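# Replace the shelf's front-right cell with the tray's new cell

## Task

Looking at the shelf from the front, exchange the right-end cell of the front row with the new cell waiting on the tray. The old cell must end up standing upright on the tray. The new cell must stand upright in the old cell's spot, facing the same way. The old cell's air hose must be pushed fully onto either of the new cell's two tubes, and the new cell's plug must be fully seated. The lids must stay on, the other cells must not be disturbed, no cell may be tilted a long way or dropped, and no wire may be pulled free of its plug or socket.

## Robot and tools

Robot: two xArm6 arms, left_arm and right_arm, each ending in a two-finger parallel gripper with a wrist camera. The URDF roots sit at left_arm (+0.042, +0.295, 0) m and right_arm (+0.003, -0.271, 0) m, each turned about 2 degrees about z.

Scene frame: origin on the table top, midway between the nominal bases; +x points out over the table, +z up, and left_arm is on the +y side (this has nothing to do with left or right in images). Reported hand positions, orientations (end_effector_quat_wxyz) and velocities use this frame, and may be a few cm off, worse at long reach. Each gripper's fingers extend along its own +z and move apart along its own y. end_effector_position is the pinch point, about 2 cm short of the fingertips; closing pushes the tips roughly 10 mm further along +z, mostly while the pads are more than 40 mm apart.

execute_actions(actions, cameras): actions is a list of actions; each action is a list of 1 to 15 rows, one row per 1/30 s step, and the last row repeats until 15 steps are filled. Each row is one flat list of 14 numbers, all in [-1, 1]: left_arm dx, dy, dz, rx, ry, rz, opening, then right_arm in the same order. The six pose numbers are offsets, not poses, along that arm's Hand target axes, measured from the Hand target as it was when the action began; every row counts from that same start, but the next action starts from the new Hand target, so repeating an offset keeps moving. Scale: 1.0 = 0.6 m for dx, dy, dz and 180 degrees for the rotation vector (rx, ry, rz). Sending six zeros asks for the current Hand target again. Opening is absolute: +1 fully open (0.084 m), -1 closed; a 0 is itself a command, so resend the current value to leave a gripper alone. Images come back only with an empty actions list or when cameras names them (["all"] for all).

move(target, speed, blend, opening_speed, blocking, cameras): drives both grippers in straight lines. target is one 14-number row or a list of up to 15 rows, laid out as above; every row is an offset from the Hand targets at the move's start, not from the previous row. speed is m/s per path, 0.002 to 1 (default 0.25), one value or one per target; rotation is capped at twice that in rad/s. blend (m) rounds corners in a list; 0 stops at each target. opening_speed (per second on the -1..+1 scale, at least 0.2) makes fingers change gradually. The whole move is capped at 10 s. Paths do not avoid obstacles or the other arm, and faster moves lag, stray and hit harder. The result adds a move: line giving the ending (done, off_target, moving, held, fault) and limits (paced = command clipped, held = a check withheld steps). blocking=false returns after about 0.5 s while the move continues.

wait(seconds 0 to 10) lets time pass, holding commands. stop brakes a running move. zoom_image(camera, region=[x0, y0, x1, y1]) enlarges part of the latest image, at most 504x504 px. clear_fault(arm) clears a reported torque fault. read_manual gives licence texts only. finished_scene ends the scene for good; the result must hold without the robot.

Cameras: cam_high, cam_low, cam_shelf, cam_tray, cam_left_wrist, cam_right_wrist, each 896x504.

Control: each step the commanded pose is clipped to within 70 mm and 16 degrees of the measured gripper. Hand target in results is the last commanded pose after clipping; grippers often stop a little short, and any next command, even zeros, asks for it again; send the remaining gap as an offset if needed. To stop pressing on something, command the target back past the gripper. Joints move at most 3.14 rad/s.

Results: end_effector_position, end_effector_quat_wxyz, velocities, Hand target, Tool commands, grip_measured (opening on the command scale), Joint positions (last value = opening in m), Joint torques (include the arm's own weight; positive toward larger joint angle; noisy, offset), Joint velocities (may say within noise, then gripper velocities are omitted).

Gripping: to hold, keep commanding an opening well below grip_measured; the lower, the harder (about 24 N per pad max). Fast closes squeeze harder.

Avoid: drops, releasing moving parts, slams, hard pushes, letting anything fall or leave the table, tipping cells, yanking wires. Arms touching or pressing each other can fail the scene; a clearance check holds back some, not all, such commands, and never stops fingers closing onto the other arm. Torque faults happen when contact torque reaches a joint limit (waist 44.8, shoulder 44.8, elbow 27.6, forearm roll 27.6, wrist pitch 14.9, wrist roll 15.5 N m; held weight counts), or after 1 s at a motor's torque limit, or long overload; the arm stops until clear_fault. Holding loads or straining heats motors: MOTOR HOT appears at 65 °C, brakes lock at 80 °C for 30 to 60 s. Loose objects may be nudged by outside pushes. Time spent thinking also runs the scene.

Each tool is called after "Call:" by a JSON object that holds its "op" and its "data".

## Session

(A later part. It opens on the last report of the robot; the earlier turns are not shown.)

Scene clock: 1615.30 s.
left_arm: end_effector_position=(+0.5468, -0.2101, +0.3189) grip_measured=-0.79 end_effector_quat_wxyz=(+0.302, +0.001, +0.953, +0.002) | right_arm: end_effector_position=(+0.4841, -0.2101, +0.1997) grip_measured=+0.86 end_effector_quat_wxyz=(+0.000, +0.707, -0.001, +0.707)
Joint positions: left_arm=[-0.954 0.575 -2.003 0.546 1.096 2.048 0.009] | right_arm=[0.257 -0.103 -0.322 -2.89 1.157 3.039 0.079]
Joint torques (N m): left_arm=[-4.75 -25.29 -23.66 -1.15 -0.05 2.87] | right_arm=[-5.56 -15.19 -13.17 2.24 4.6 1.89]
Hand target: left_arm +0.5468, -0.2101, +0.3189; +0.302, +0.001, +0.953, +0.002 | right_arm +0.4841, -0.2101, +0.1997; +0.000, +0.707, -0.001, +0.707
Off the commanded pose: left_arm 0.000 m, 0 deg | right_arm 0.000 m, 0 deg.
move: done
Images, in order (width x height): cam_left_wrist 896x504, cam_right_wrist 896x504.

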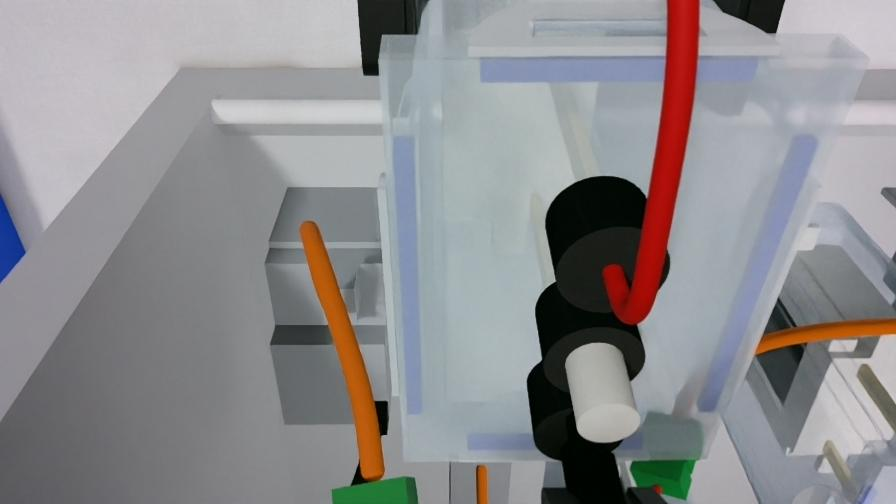

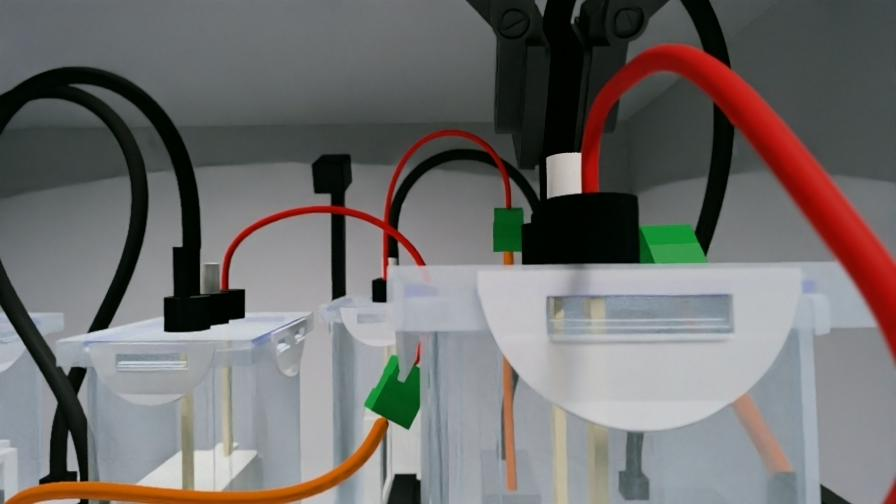

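Call:
{"op": "move", "data": {"target": [-0.0143,0,-0.0205,0,0,0,-1,0,0,0,0,0,0,-1], "speed": 0.015, "cameras": ["cam_right_wrist","cam_left_wrist","cam_shelf"]}}

Call:
{"op": "zoom_image", "data": {"camera": "cam_right_wrist", "region": [460, 0, 720, 240]}}

Scene clock: 1622.27 s.
left_arm: end_effector_position=(+0.5467, -0.2102, +0.3339) grip_measured=-0.79 end_effector_quat_wxyz=(+0.302, +0.001, +0.953, +0.002) | right_arm: end_effector_position=(+0.4841, -0.2101, +0.1997) grip_measured=+0.86 end_effector_quat_wxyz=(+0.000, +0.707, -0.001, +0.707)
Joint positions: left_arm=[-0.957 0.582 -2.054 0.536 1.135 2.071 0.009] | right_arm=[0.257 -0.103 -0.322 -2.89 1.156 3.039 0.079]
Joint torques (N m): left_arm=[-3.8 -23.51 -22.43 -0.93 -0.26 2.72] | right_arm=[-4.52 -14.14 -15.74 2.16 6.02 1.96]
Hand target: left_arm +0.5467, -0.2102, +0.3339; +0.302, +0.001, +0.953, +0.002 | right_arm +0.4841, -0.2101, +0.1997; +0.000, +0.707, -0.001, +0.707
Off the commanded pose: left_arm 0.000 m, 0 deg | right_arm 0.000 m, 0 deg.
move: done
Images, in order (width x height): cam_shelf 896x504, cam_left_wrist 896x504, cam_right_wrist 896x504.

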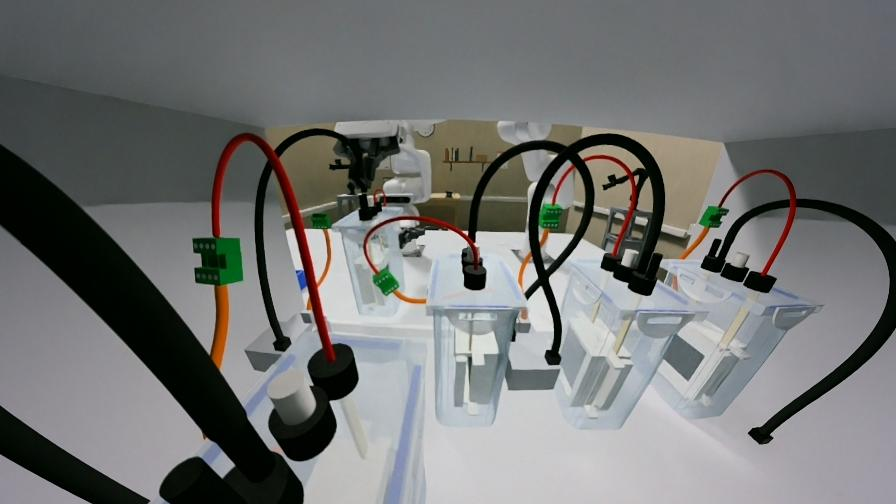

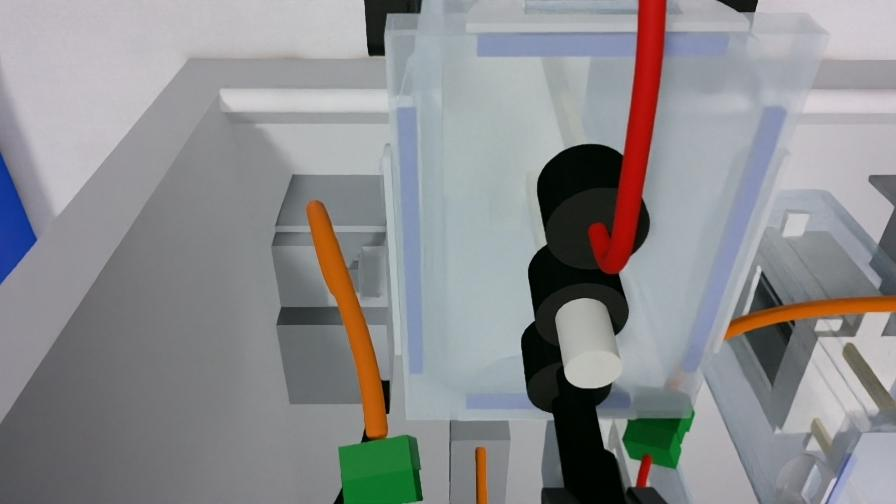

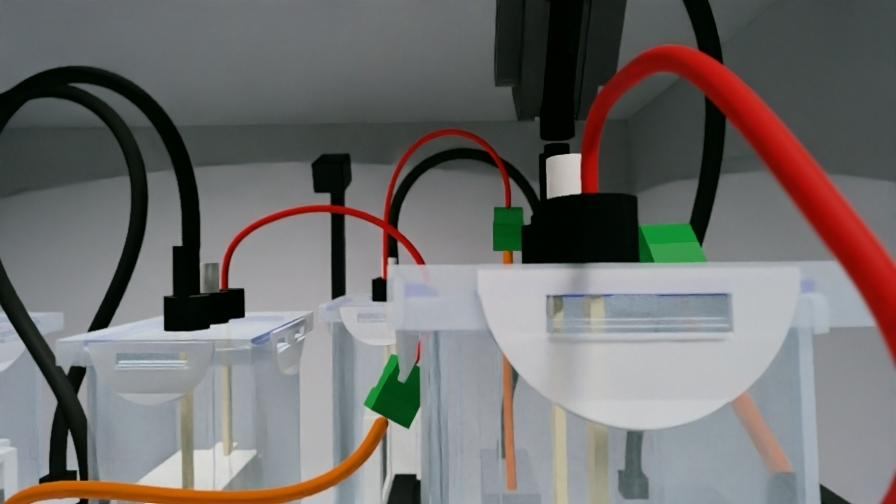

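Scaled by 1.938.

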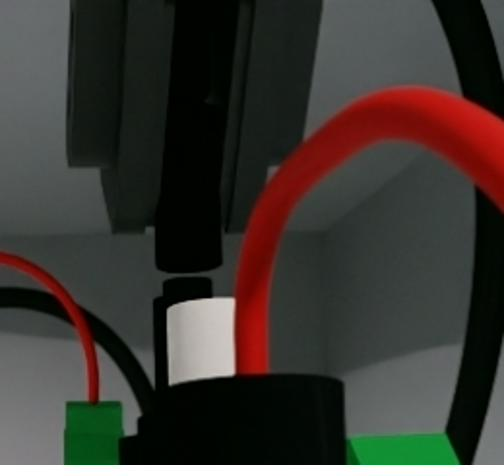

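Call:
{"op": "move", "data": {"target": [[-0.0191,0,-0.0273,0,0,0,-1,0,0,0,0,0,0,-1],[-0.0191,0,-0.0273,0,0,0,-1,0,0,-0.15,0,0,0,-1]], "speed": [0.05,0.1], "blend": [0.01,0], "cameras": ["cam_right_wrist","cam_left_wrist","cam_tray"]}}

Scene clock: 1673.87 s.
left_arm: end_effector_position=(+0.5467, -0.2103, +0.3539) grip_measured=-0.79 end_effector_quat_wxyz=(+0.302, +0.001, +0.953, +0.002) | right_arm: end_effector_position=(+0.3941, -0.2100, +0.1998) grip_measured=+0.86 end_effector_quat_wxyz=(+0.000, +0.707, -0.001, +0.707)
Joint positions: left_arm=[-0.961 0.599 -2.135 0.523 1.193 2.103 0.009] | right_arm=[0.365 -0.445 -0.018 -2.767 1.135 2.978 0.079]
Joint torques (N m): left_arm=[-3.78 -23.97 -22.55 -0.9 -0.44 2.76] | right_arm=[5.62 -17.14 -12.95 2.23 4.26 -2.91]
Hand target: left_arm +0.5467, -0.2103, +0.3539; +0.302, +0.001, +0.953, +0.002 | right_arm +0.3941, -0.2100, +0.1998; +0.000, +0.707, -0.001, +0.707
Off the commanded pose: left_arm 0.000 m, 0 deg | right_arm 0.000 m, 0 deg.
move: done
Images, in order (width x height): cam_tray 896x504, cam_left_wrist 896x504, cam_right_wrist 896x504.

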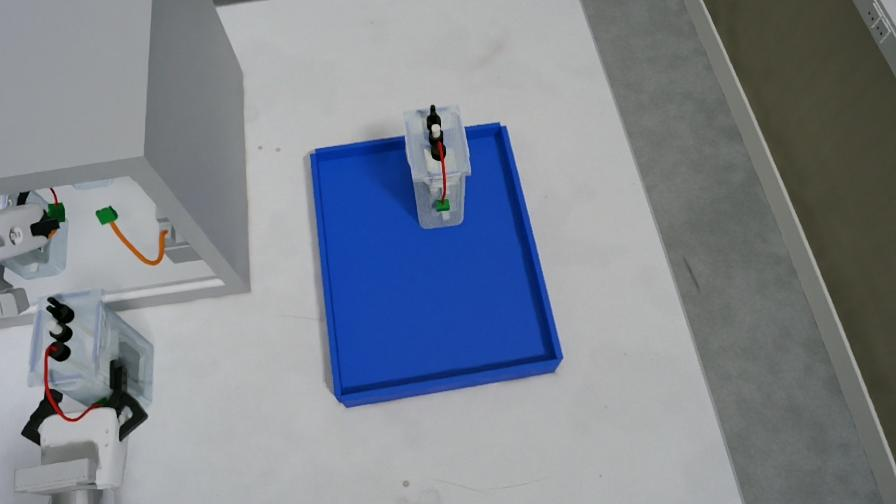

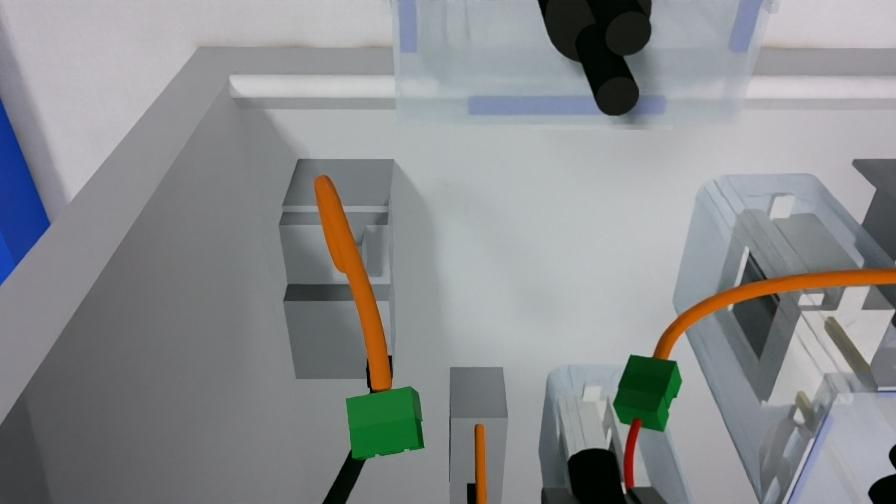

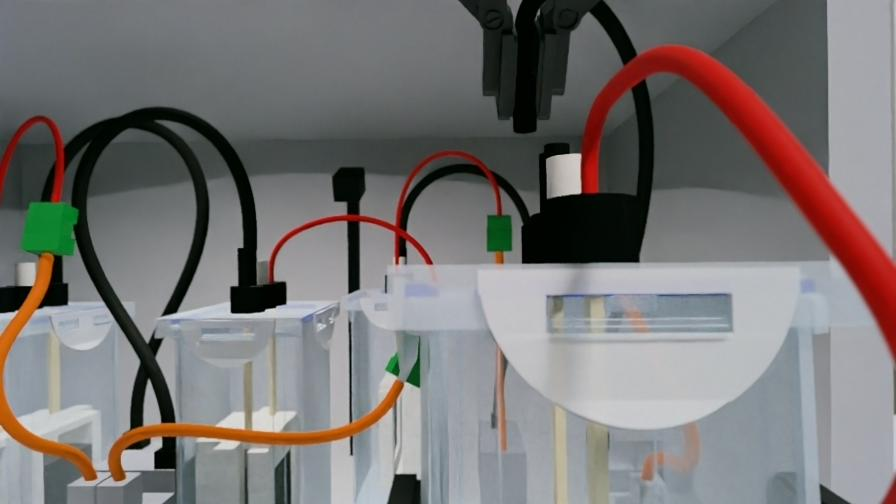

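Call:
{"op": "move", "data": {"target": [[0,0,0,0,0,0,-1,0,0.4167,0.0767,0,0,0,-1],[0,0,0,0,0,0,-1,0,0.667,0.41,0,0,0,-1],[0,0,0,0,0,0,-1,-0.075,0.667,0.41,0,0,0,-1]], "speed": [0.12,0.12,0.05], "blend": [0.03,0,0], "cameras": ["cam_right_wrist","cam_tray","cam_high"]}}

Scene clock: 1686.50 s.
left_arm: end_effector_position=(+0.5467, -0.2103, +0.3539) grip_measured=-0.79 end_effector_quat_wxyz=(+0.302, +0.001, +0.953, +0.002) | right_arm: end_effector_position=(+0.6397, -0.6103, +0.1543) grip_measured=+0.86 end_effector_quat_wxyz=(+0.000, +0.707, -0.001, +0.707)
Joint positions: left_arm=[-0.961 0.599 -2.135 0.523 1.193 2.103 0.009] | right_arm=[-0.644 0.701 -1.347 -3.925 1.079 3.581 0.079]
Joint torques (N m): left_arm=[-3.85 -24.61 -22.55 -0.81 -0.7 2.64] | right_arm=[-4.91 -28.32 -20.25 5.43 5.6 -2.94]
Hand target: left_arm +0.5467, -0.2103, +0.3539; +0.302, +0.001, +0.953, +0.002 | right_arm +0.6397, -0.6103, +0.1543; +0.000, +0.707, -0.001, +0.707
Off the commanded pose: left_arm 0.000 m, 0 deg | right_arm 0.000 m, 0 deg.
move: done
Images, in order (width x height): cam_high 896x504, cam_tray 896x504, cam_right_wrist 896x504.

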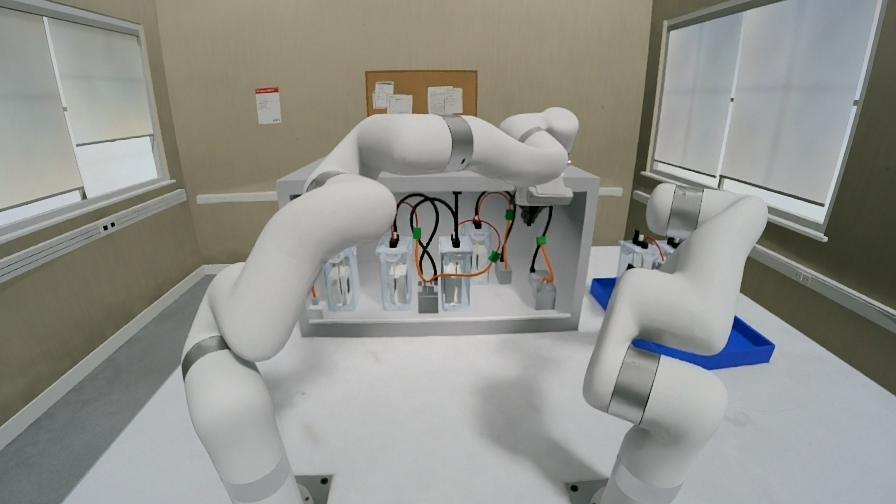

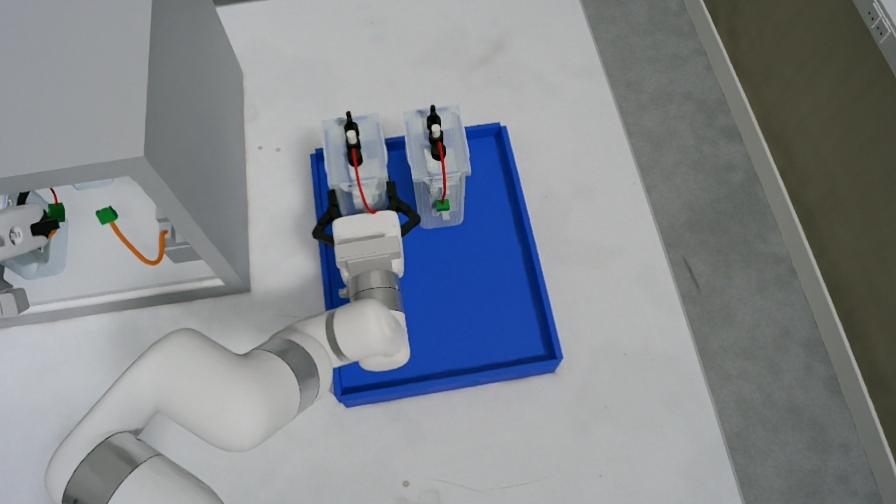

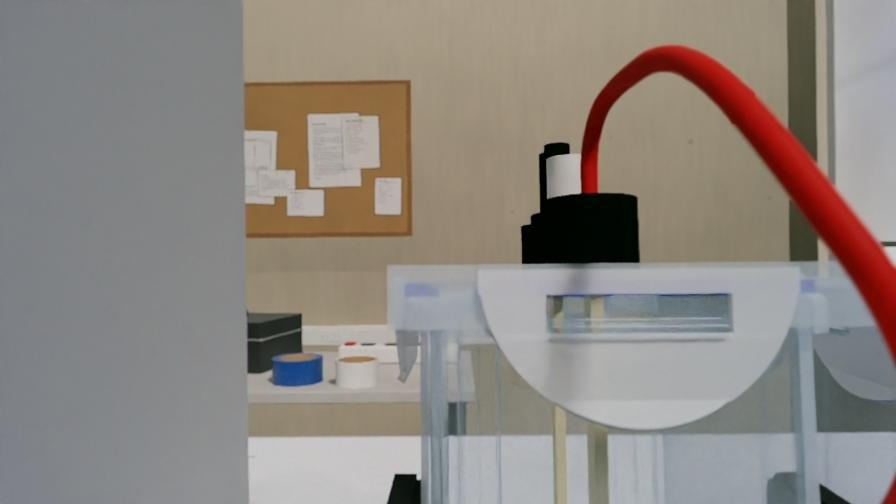

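Call:
{"op": "move", "data": {"target": [[0,0,0,0,0,0,-1,-0.0083,0,0,0,0,0,-1]], "speed": 0.02}}

Call:
{"op": "move", "data": {"target": [[0,0,0,0,0,0,-1,-0.004,0,0,0,0,0,-1]], "speed": 0.02}}

Scene clock: 1692.47 s.
left_arm: end_effector_position=(+0.5467, -0.2103, +0.3539) grip_measured=-0.79 end_effector_quat_wxyz=(+0.302, +0.001, +0.953, +0.002) | right_arm: end_effector_position=(+0.6398, -0.6103, +0.1496) grip_measured=+0.86 end_effector_quat_wxyz=(+0.000, +0.707, +0.000, +0.707)
Joint positions: left_arm=[-0.961 0.599 -2.135 0.523 1.193 2.103 0.009] | right_arm=[-0.645 0.712 -1.351 -3.922 1.085 3.575 0.079]
Joint torques (N m): left_arm=[-3.74 -24.75 -22.42 -0.8 -0.78 2.65] | right_arm=[-4.32 -17.94 -12.5 3.24 0.94 -2.64]
Hand target: left_arm +0.5467, -0.2103, +0.3539; +0.302, +0.001, +0.953, +0.002 | right_arm +0.6397, -0.6103, +0.1493; +0.000, +0.707, -0.001, +0.707
Off the commanded pose: left_arm 0.000 m, 0 deg | right_arm 0.000 m, 0 deg.
move: done

Scene clock: 1693.17 s.
left_arm: end_effector_position=(+0.5467, -0.2103, +0.3539) grip_measured=-0.79 end_effector_quat_wxyz=(+0.302, +0.001, +0.953, +0.002) | right_arm: end_effector_position=(+0.6397, -0.6103, +0.1469) grip_measured=+0.86 end_effector_quat_wxyz=(+0.000, +0.707, -0.001, +0.707)
Joint positions: left_arm=[-0.961 0.599 -2.135 0.523 1.193 2.103 0.009] | right_arm=[-0.645 0.718 -1.352 -3.921 1.088 3.572 0.079]
Joint torques (N m): left_arm=[-3.74 -24.84 -22.46 -0.87 -0.75 2.61] | right_arm=[-4.57 -18.01 -13.49 3.62 2.13 -2.5]
Hand target: left_arm +0.5467, -0.2103, +0.3539; +0.302, +0.001, +0.953, +0.002 | right_arm +0.6397, -0.6103, +0.1469; +0.000, +0.707, -0.001, +0.707
Off the commanded pose: left_arm 0.000 m, 0 deg | right_arm 0.000 m, 0 deg.
move: done

Call:
{"op": "wait", "data": {"seconds": 0.2, "cameras": ["cam_right_wrist","cam_tray","cam_low"]}}

Scene clock: 1696.13 s.
left_arm: end_effector_position=(+0.5467, -0.2103, +0.3539) grip_measured=-0.79 end_effector_quat_wxyz=(+0.302, +0.001, +0.953, +0.002) | right_arm: end_effector_position=(+0.6397, -0.6103, +0.1469) grip_measured=+0.86 end_effector_quat_wxyz=(+0.000, +0.707, -0.001, +0.707)
Joint positions: left_arm=[-0.961 0.599 -2.135 0.523 1.193 2.103 0.009] | right_arm=[-0.645 0.718 -1.352 -3.921 1.088 3.572 0.079]
Joint torques (N m): left_arm=[-3.87 -25.09 -22.41 -0.8 -0.89 2.6] | right_arm=[-4.37 -18.14 -13.35 3.38 2.09 -2.51]
Hand target: left_arm +0.5467, -0.2103, +0.3539; +0.302, +0.001, +0.953, +0.002 | right_arm +0.6397, -0.6103, +0.1469; +0.000, +0.707, -0.001, +0.707
Tool commands: left_gripper/opening=-1.0 right_gripper/opening=-1.0
Off the commanded pose: left_arm 0.000 m, 0 deg | right_arm 0.000 m, 0 deg.
wait: 0.20 s; at rest from the start
Images, in order (width x height): cam_low 896x504, cam_tray 896x504, cam_right_wrist 896x504.

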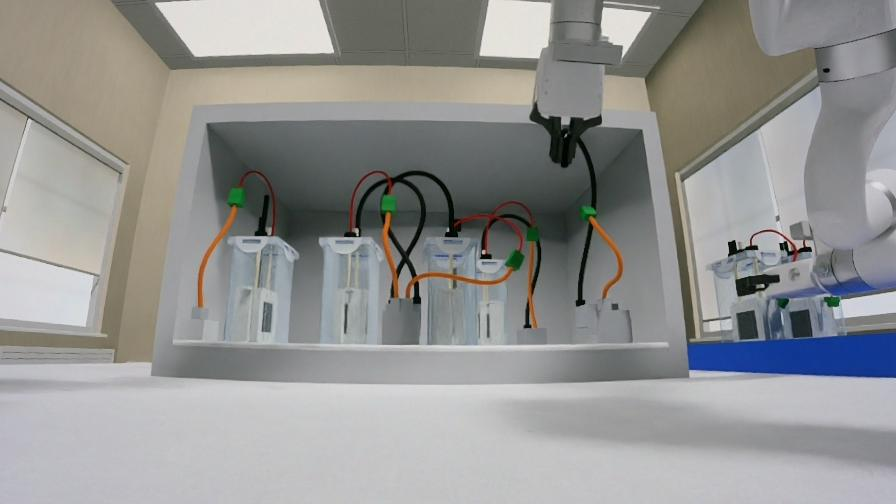

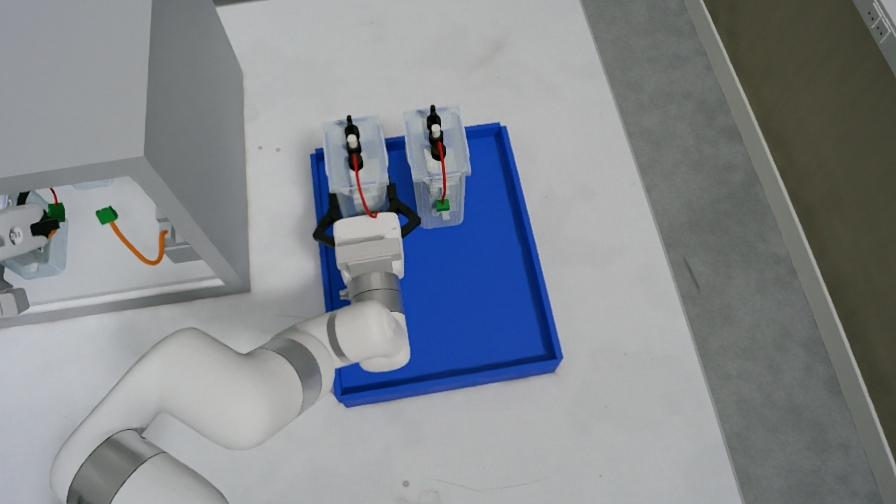

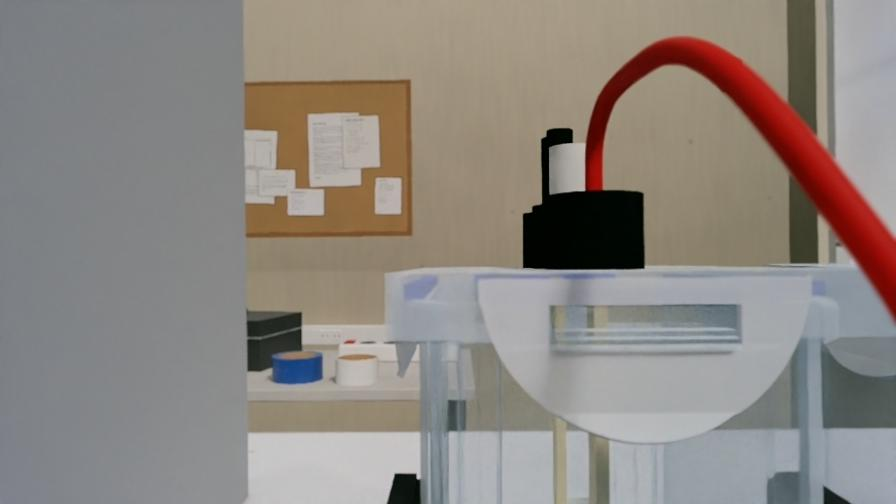

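Call:
{"op": "move", "data": {"target": [[0,0,0,0,0,0,-1,0,0,0,0,0,0,1]], "opening_speed": 0.5, "cameras": ["cam_right_wrist","cam_tray"]}}

Scene clock: 1707.40 s.
left_arm: end_effector_position=(+0.5467, -0.2103, +0.3539) grip_measured=-0.79 end_effector_quat_wxyz=(+0.302, +0.001, +0.953, +0.002) | right_arm: end_effector_position=(+0.6397, -0.6103, +0.1468) grip_measured=+1.00 end_effector_quat_wxyz=(+0.000, +0.707, -0.001, +0.707)
Joint positions: left_arm=[-0.961 0.599 -2.135 0.523 1.193 2.103 0.009] | right_arm=[-0.645 0.718 -1.352 -3.921 1.088 3.572 0.084]
Joint torques (N m): left_arm=[-3.67 -25.47 -22.36 -0.72 -1.04 2.57] | right_arm=[-3.9 -24.59 -12.53 2.87 2.04 -2.33]
Hand target: left_arm +0.5467, -0.2103, +0.3539; +0.302, +0.001, +0.953, +0.002 | right_arm +0.6397, -0.6103, +0.1469; +0.000, +0.707, -0.001, +0.707
Off the commanded pose: left_arm 0.000 m, 0 deg | right_arm 0.000 m, 0 deg.
move: done
Images, in order (width x height): cam_tray 896x504, cam_right_wrist 896x504.

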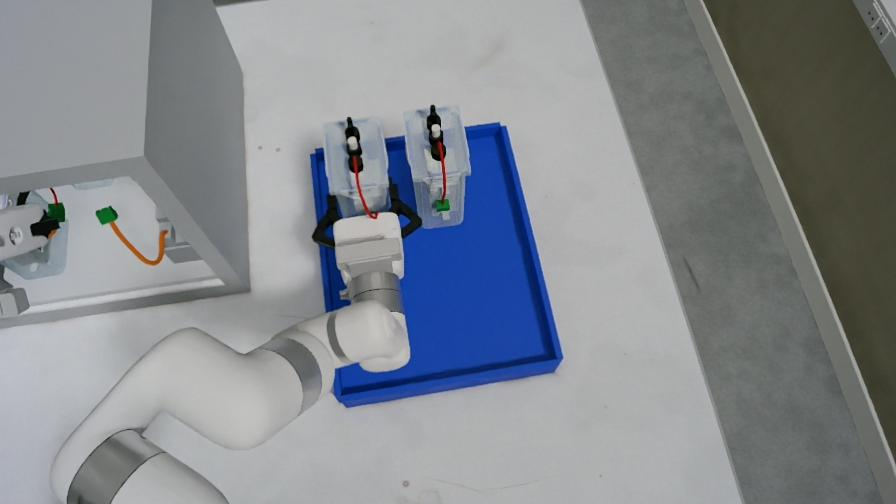

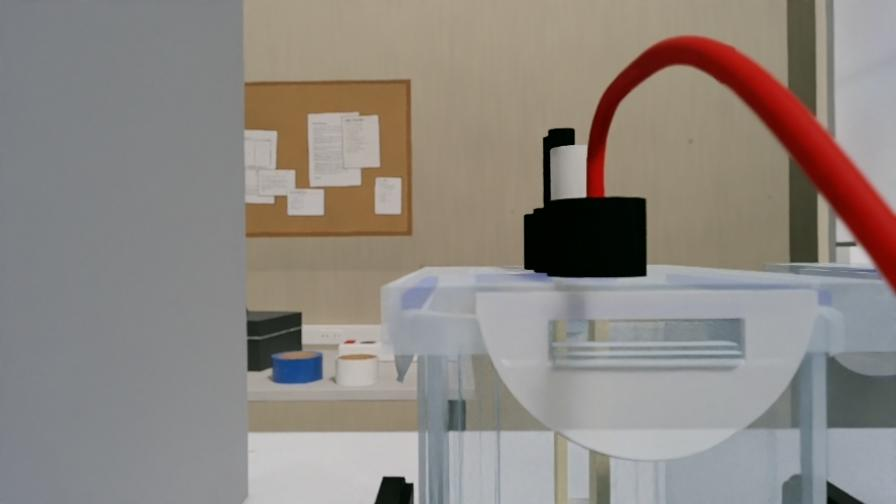

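Call:
{"op": "move", "data": {"target": [[0,0,0,0,0,0,-1,0,0,-0.1,0,0,0,1]], "speed": 0.08, "cameras": ["cam_right_wrist","cam_tray"]}}

Scene clock: 1711.93 s.
left_arm: end_effector_position=(+0.5467, -0.2103, +0.3539) grip_measured=-0.79 end_effector_quat_wxyz=(+0.302, +0.001, +0.953, +0.002) | right_arm: end_effector_position=(+0.5797, -0.6103, +0.1470) grip_measured=+1.00 end_effector_quat_wxyz=(+0.000, +0.707, -0.001, +0.707)
Joint positions: left_arm=[-0.961 0.599 -2.135 0.523 1.193 2.103 0.009] | right_arm=[-0.733 0.605 -1.148 -3.979 1.186 3.536 0.084]
Joint torques (N m): left_arm=[-3.85 -25.66 -22.29 -0.69 -1.19 2.52] | right_arm=[-5.04 -27.72 -6.78 -2.4 2.26 -2.86]
Hand target: left_arm +0.5467, -0.2103, +0.3539; +0.302, +0.001, +0.953, +0.002 | right_arm +0.5797, -0.6103, +0.1470; +0.000, +0.707, -0.001, +0.707
Off the commanded pose: left_arm 0.000 m, 0 deg | right_arm 0.000 m, 0 deg.
move: done
Images, in order (width x height): cam_tray 896x504, cam_right_wrist 896x504.

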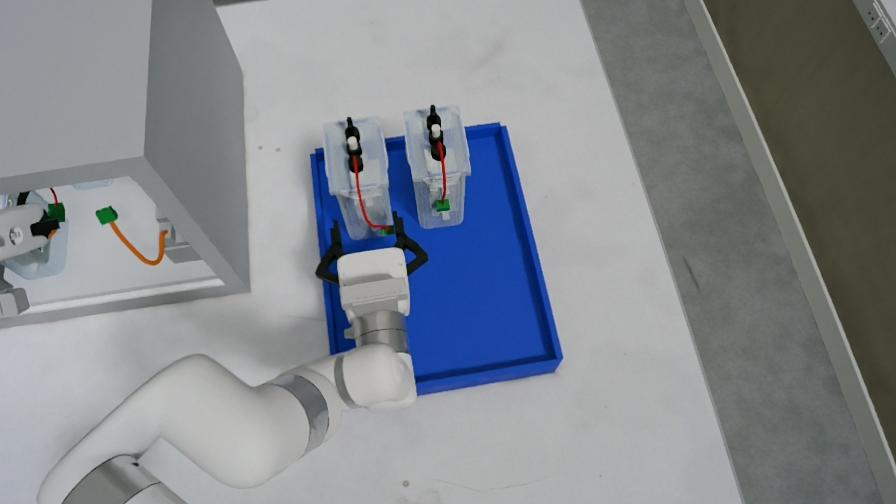

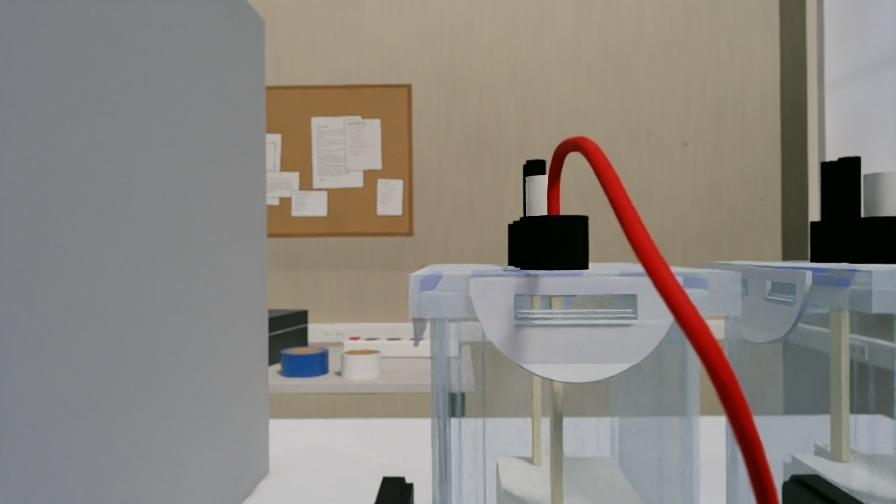

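Call:
{"op": "move", "data": {"target": [[0,0,0,0,0,0,-1,0,0,-0.12,0,0,0,1]], "speed": 0.08, "cameras": ["cam_right_wrist","cam_tray"]}}

Scene clock: 1716.47 s.
left_arm: end_effector_position=(+0.5467, -0.2103, +0.3539) grip_measured=-0.79 end_effector_quat_wxyz=(+0.302, +0.001, +0.953, +0.002) | right_arm: end_effector_position=(+0.5077, -0.6102, +0.1470) grip_measured=+1.00 end_effector_quat_wxyz=(+0.000, +0.707, -0.001, +0.707)
Joint positions: left_arm=[-0.961 0.599 -2.135 0.523 1.193 2.103 0.009] | right_arm=[-0.861 0.494 -0.948 -4.081 1.29 3.504 0.084]
Joint torques (N m): left_arm=[-3.85 -26.2 -22.28 -0.66 -1.31 2.52] | right_arm=[-5.06 -25.21 -6.17 -2.3 2.29 -2.79]
Hand target: left_arm +0.5467, -0.2103, +0.3539; +0.302, +0.001, +0.953, +0.002 | right_arm +0.5077, -0.6102, +0.1470; +0.000, +0.707, -0.001, +0.707
Off the commanded pose: left_arm 0.000 m, 0 deg | right_arm 0.000 m, 0 deg.
move: done
Images, in order (width x height): cam_tray 896x504, cam_right_wrist 896x504.

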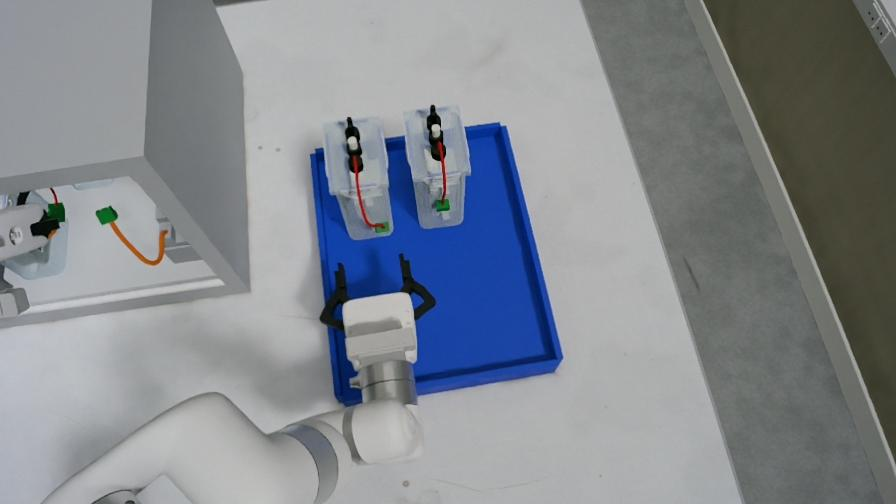

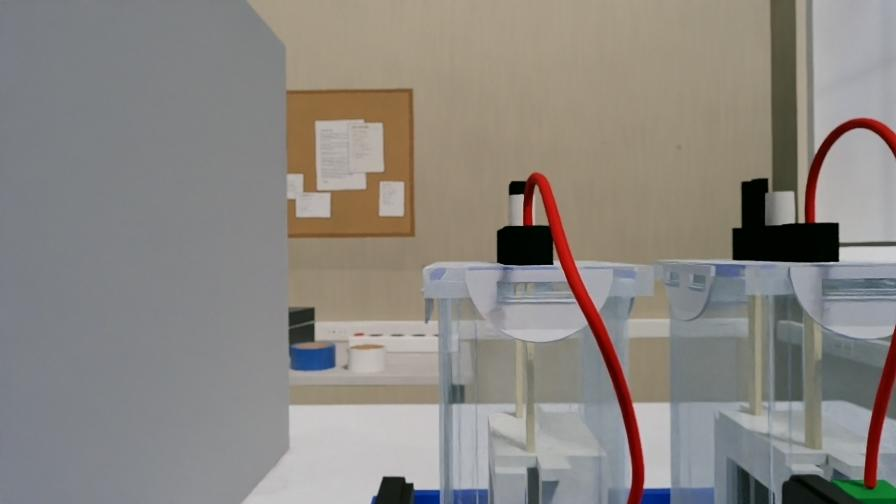

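Call:
{"op": "move", "data": {"target": [[0,0,0,0,0,0,-1,0,0.2058,-0.005,-0.0167,0,0,1]], "speed": 0.12, "cameras": ["cam_right_wrist","cam_tray"]}}

Scene clock: 1728.27 s.
left_arm: end_effector_position=(+0.5467, -0.2103, +0.3539) grip_measured=-0.79 end_effector_quat_wxyz=(+0.302, +0.001, +0.953, +0.002) | right_arm: end_effector_position=(+0.5046, -0.7337, +0.1469) grip_measured=+1.00 end_effector_quat_wxyz=(+0.019, +0.707, -0.019, +0.707)
Joint positions: left_arm=[-0.961 0.599 -2.135 0.523 1.193 2.103 0.009] | right_arm=[-0.992 0.699 -1.305 -4.197 1.241 3.661 0.084]
Joint torques (N m): left_arm=[-3.76 -26.53 -22.27 -0.69 -1.37 2.5] | right_arm=[-4.94 -17.18 -12.95 -2.05 0.32 2.71]
Hand target: left_arm +0.5467, -0.2103, +0.3539; +0.302, +0.001, +0.953, +0.002 | right_arm +0.5046, -0.7337, +0.1469; +0.019, +0.707, -0.019, +0.707
Off the commanded pose: left_arm 0.000 m, 0 deg | right_arm 0.000 m, 0 deg.
move: done
Images, in order (width x height): cam_tray 896x504, cam_right_wrist 896x504.

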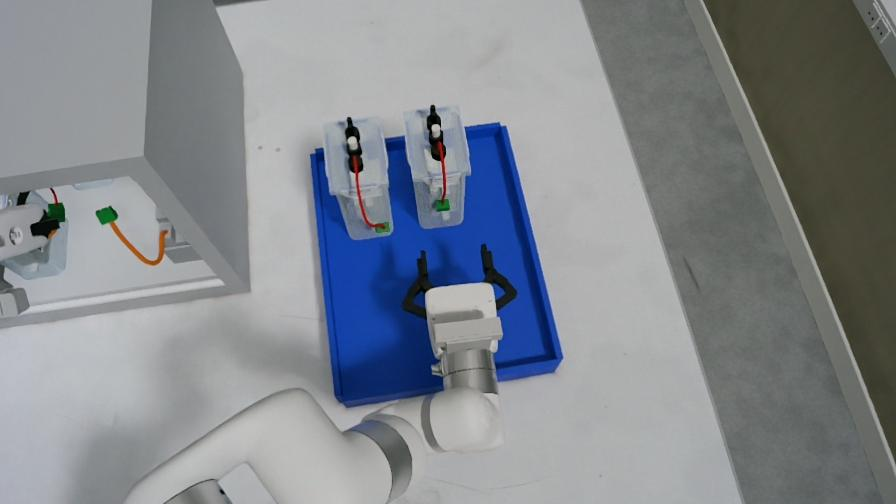

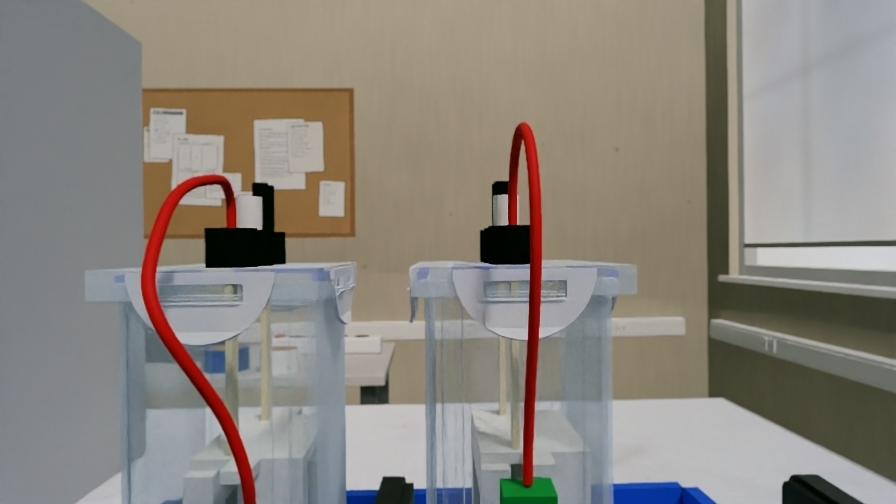

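Call:
{"op": "move", "data": {"target": [[0,0,0,0,0,0,-1,0,-0.0083,0.04,0,0,0,1]], "speed": 0.08, "cameras": ["cam_right_wrist","cam_tray"]}}

Call:
{"op": "zoom_image", "data": {"camera": "cam_right_wrist", "region": [396, 200, 896, 504]}}

Call:
{"op": "zoom_image", "data": {"camera": "cam_tray", "region": [380, 80, 540, 280]}}

Scene clock: 1758.10 s.
left_arm: end_effector_position=(+0.5467, -0.2103, +0.3539) grip_measured=-0.79 end_effector_quat_wxyz=(+0.302, +0.001, +0.953, +0.002) | right_arm: end_effector_position=(+0.5288, -0.7300, +0.1469) grip_measured=+1.00 end_effector_quat_wxyz=(+0.019, +0.707, -0.019, +0.707)
Joint positions: left_arm=[-0.961 0.599 -2.135 0.523 1.193 2.103 0.009] | right_arm=[-0.946 0.725 -1.353 -4.161 1.206 3.666 0.084]
Joint torques (N m): left_arm=[-3.72 -26.56 -22.14 -0.56 -1.5 2.48] | right_arm=[5.83 -17.61 -13.14 3.76 0.42 2.64]
Hand target: left_arm +0.5467, -0.2103, +0.3539; +0.302, +0.001, +0.953, +0.002 | right_arm +0.5288, -0.7300, +0.1469; +0.019, +0.707, -0.019, +0.707
Off the commanded pose: left_arm 0.000 m, 0 deg | right_arm 0.000 m, 0 deg.
move: done
Images, in order (width x height): cam_tray 896x504, cam_right_wrist 896x504.

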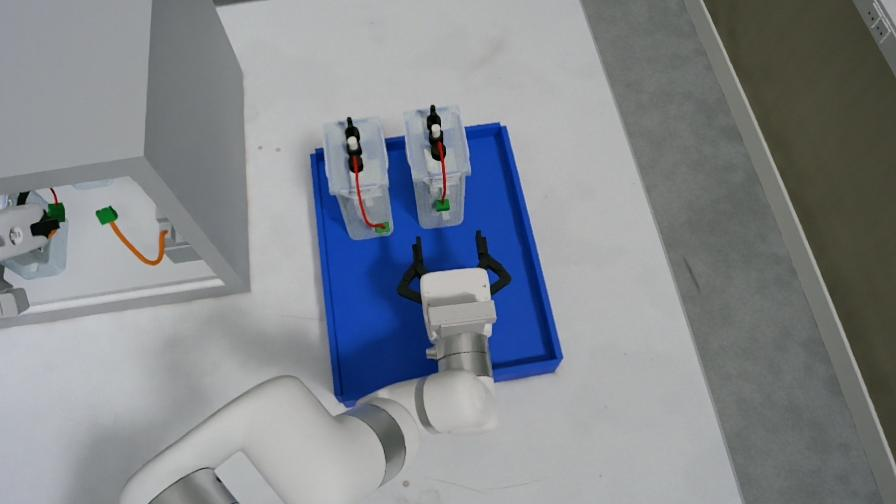

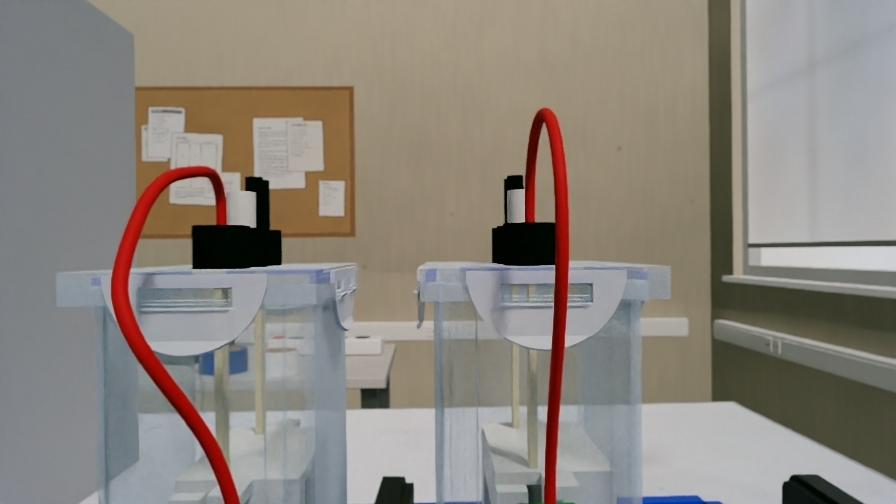

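Scaled by 1.008.

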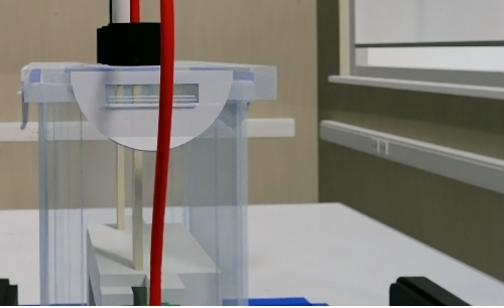

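Scaled by 2.520.

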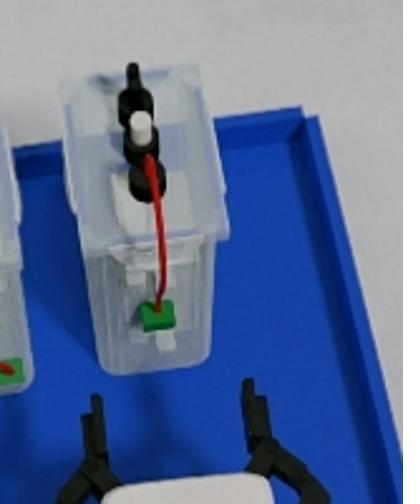

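Call:
{"op": "move", "data": {"target": [[0,0,0,0,0,0,-1,0,-0.0017,0.05,0,0,0,1]], "speed": 0.06, "cameras": ["cam_right_wrist","cam_tray"]}}

Call:
{"op": "zoom_image", "data": {"camera": "cam_tray", "region": [380, 80, 540, 280]}}

Scene clock: 1787.87 s.
left_arm: end_effector_position=(+0.5467, -0.2103, +0.3539) grip_measured=-0.79 end_effector_quat_wxyz=(+0.302, +0.001, +0.953, +0.002) | right_arm: end_effector_position=(+0.5588, -0.7306, +0.1469) grip_measured=+1.00 end_effector_quat_wxyz=(+0.019, +0.707, -0.019, +0.707)
Joint positions: left_arm=[-0.961 0.599 -2.135 0.523 1.193 2.103 0.009] | right_arm=[-0.897 0.773 -1.439 -4.128 1.16 3.685 0.084]
Joint torques (N m): left_arm=[-3.8 -27 -22.13 -0.59 -1.6 2.46] | right_arm=[5.55 -18.65 -13.52 3.74 0.29 2.69]
Hand target: left_arm +0.5467, -0.2103, +0.3539; +0.302, +0.001, +0.953, +0.002 | right_arm +0.5589, -0.7306, +0.1469; +0.019, +0.707, -0.019, +0.707
Off the commanded pose: left_arm 0.000 m, 0 deg | right_arm 0.000 m, 0 deg.
move: done
Images, in order (width x height): cam_tray 896x504, cam_right_wrist 896x504.

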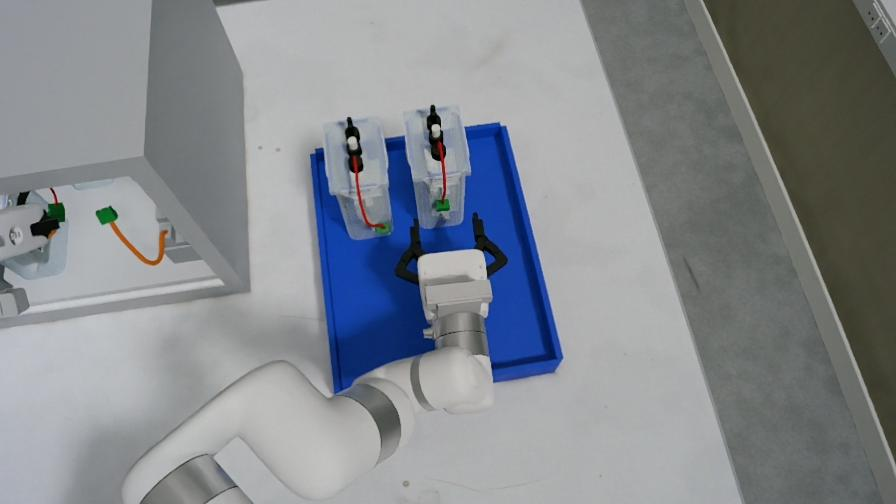

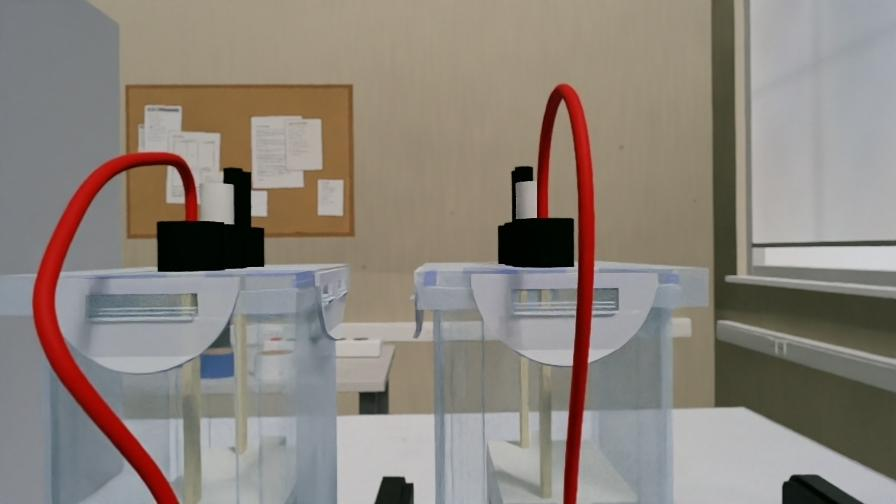

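Scaled by 2.520.

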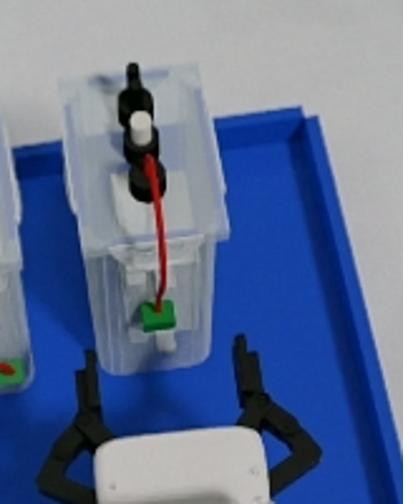

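Call:
{"op": "move", "data": {"target": [[0,0,0,0,0,0,-1,0,0,0.085,0,0,0,1]], "speed": 0.05, "cameras": ["cam_right_wrist","cam_tray"]}}

Call:
{"op": "zoom_image", "data": {"camera": "cam_tray", "region": [380, 80, 540, 280]}}

Scene clock: 1792.37 s.
left_arm: end_effector_position=(+0.5467, -0.2103, +0.3539) grip_measured=-0.79 end_effector_quat_wxyz=(+0.302, +0.001, +0.953, +0.002) | right_arm: end_effector_position=(+0.6098, -0.7333, +0.1469) grip_measured=+1.00 end_effector_quat_wxyz=(+0.019, +0.707, -0.019, +0.707)
Joint positions: left_arm=[-0.961 0.599 -2.135 0.523 1.193 2.103 0.009] | right_arm=[-0.821 0.872 -1.62 -4.09 1.075 3.727 0.084]
Joint torques (N m): left_arm=[-3.87 -27.26 -22.08 -0.5 -1.76 2.39] | right_arm=[5.81 -20.32 -14.08 3.61 0.29 2.59]
Hand target: left_arm +0.5467, -0.2103, +0.3539; +0.302, +0.001, +0.953, +0.002 | right_arm +0.6098, -0.7333, +0.1469; +0.019, +0.707, -0.019, +0.707
Off the commanded pose: left_arm 0.000 m, 0 deg | right_arm 0.000 m, 0 deg.
move: done
Images, in order (width x height): cam_tray 896x504, cam_right_wrist 896x504.

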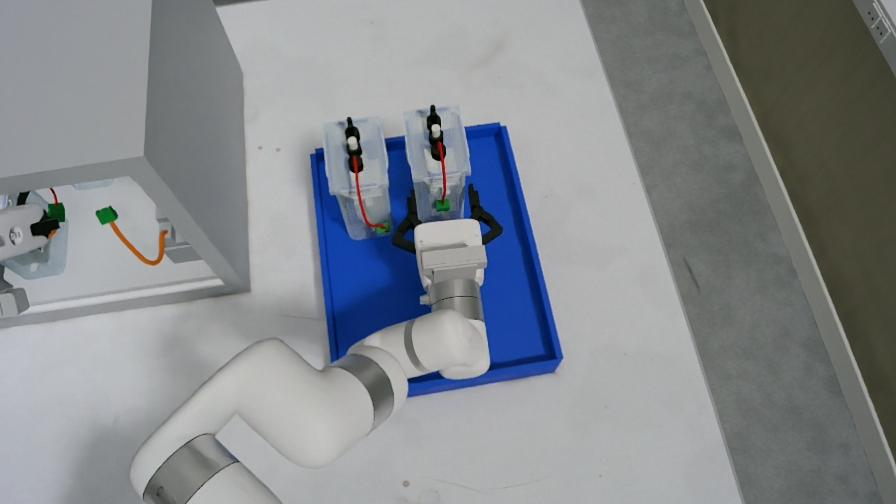

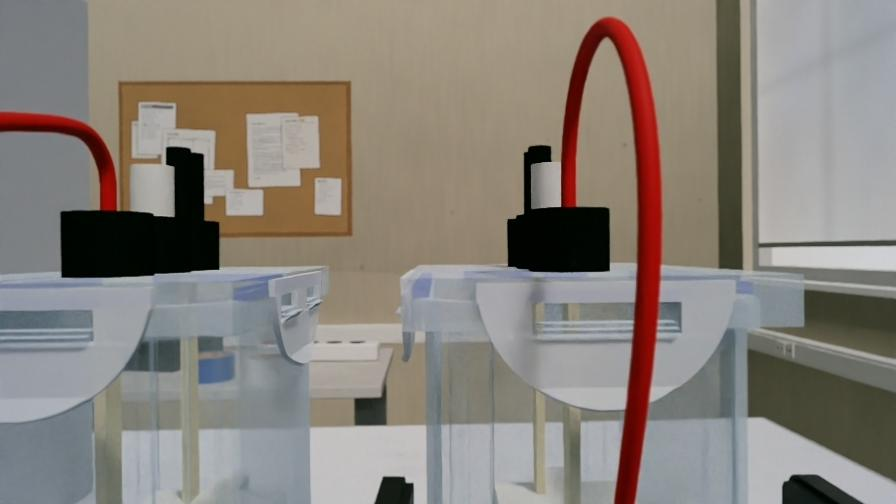

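Scaled by 2.520.

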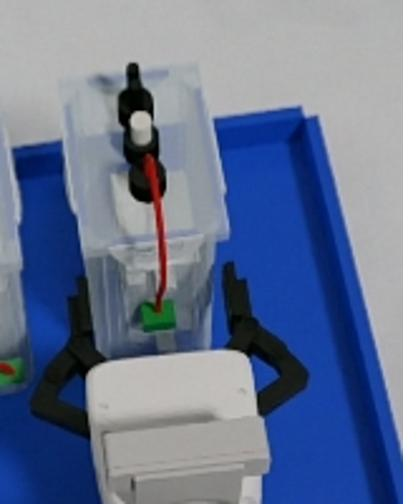

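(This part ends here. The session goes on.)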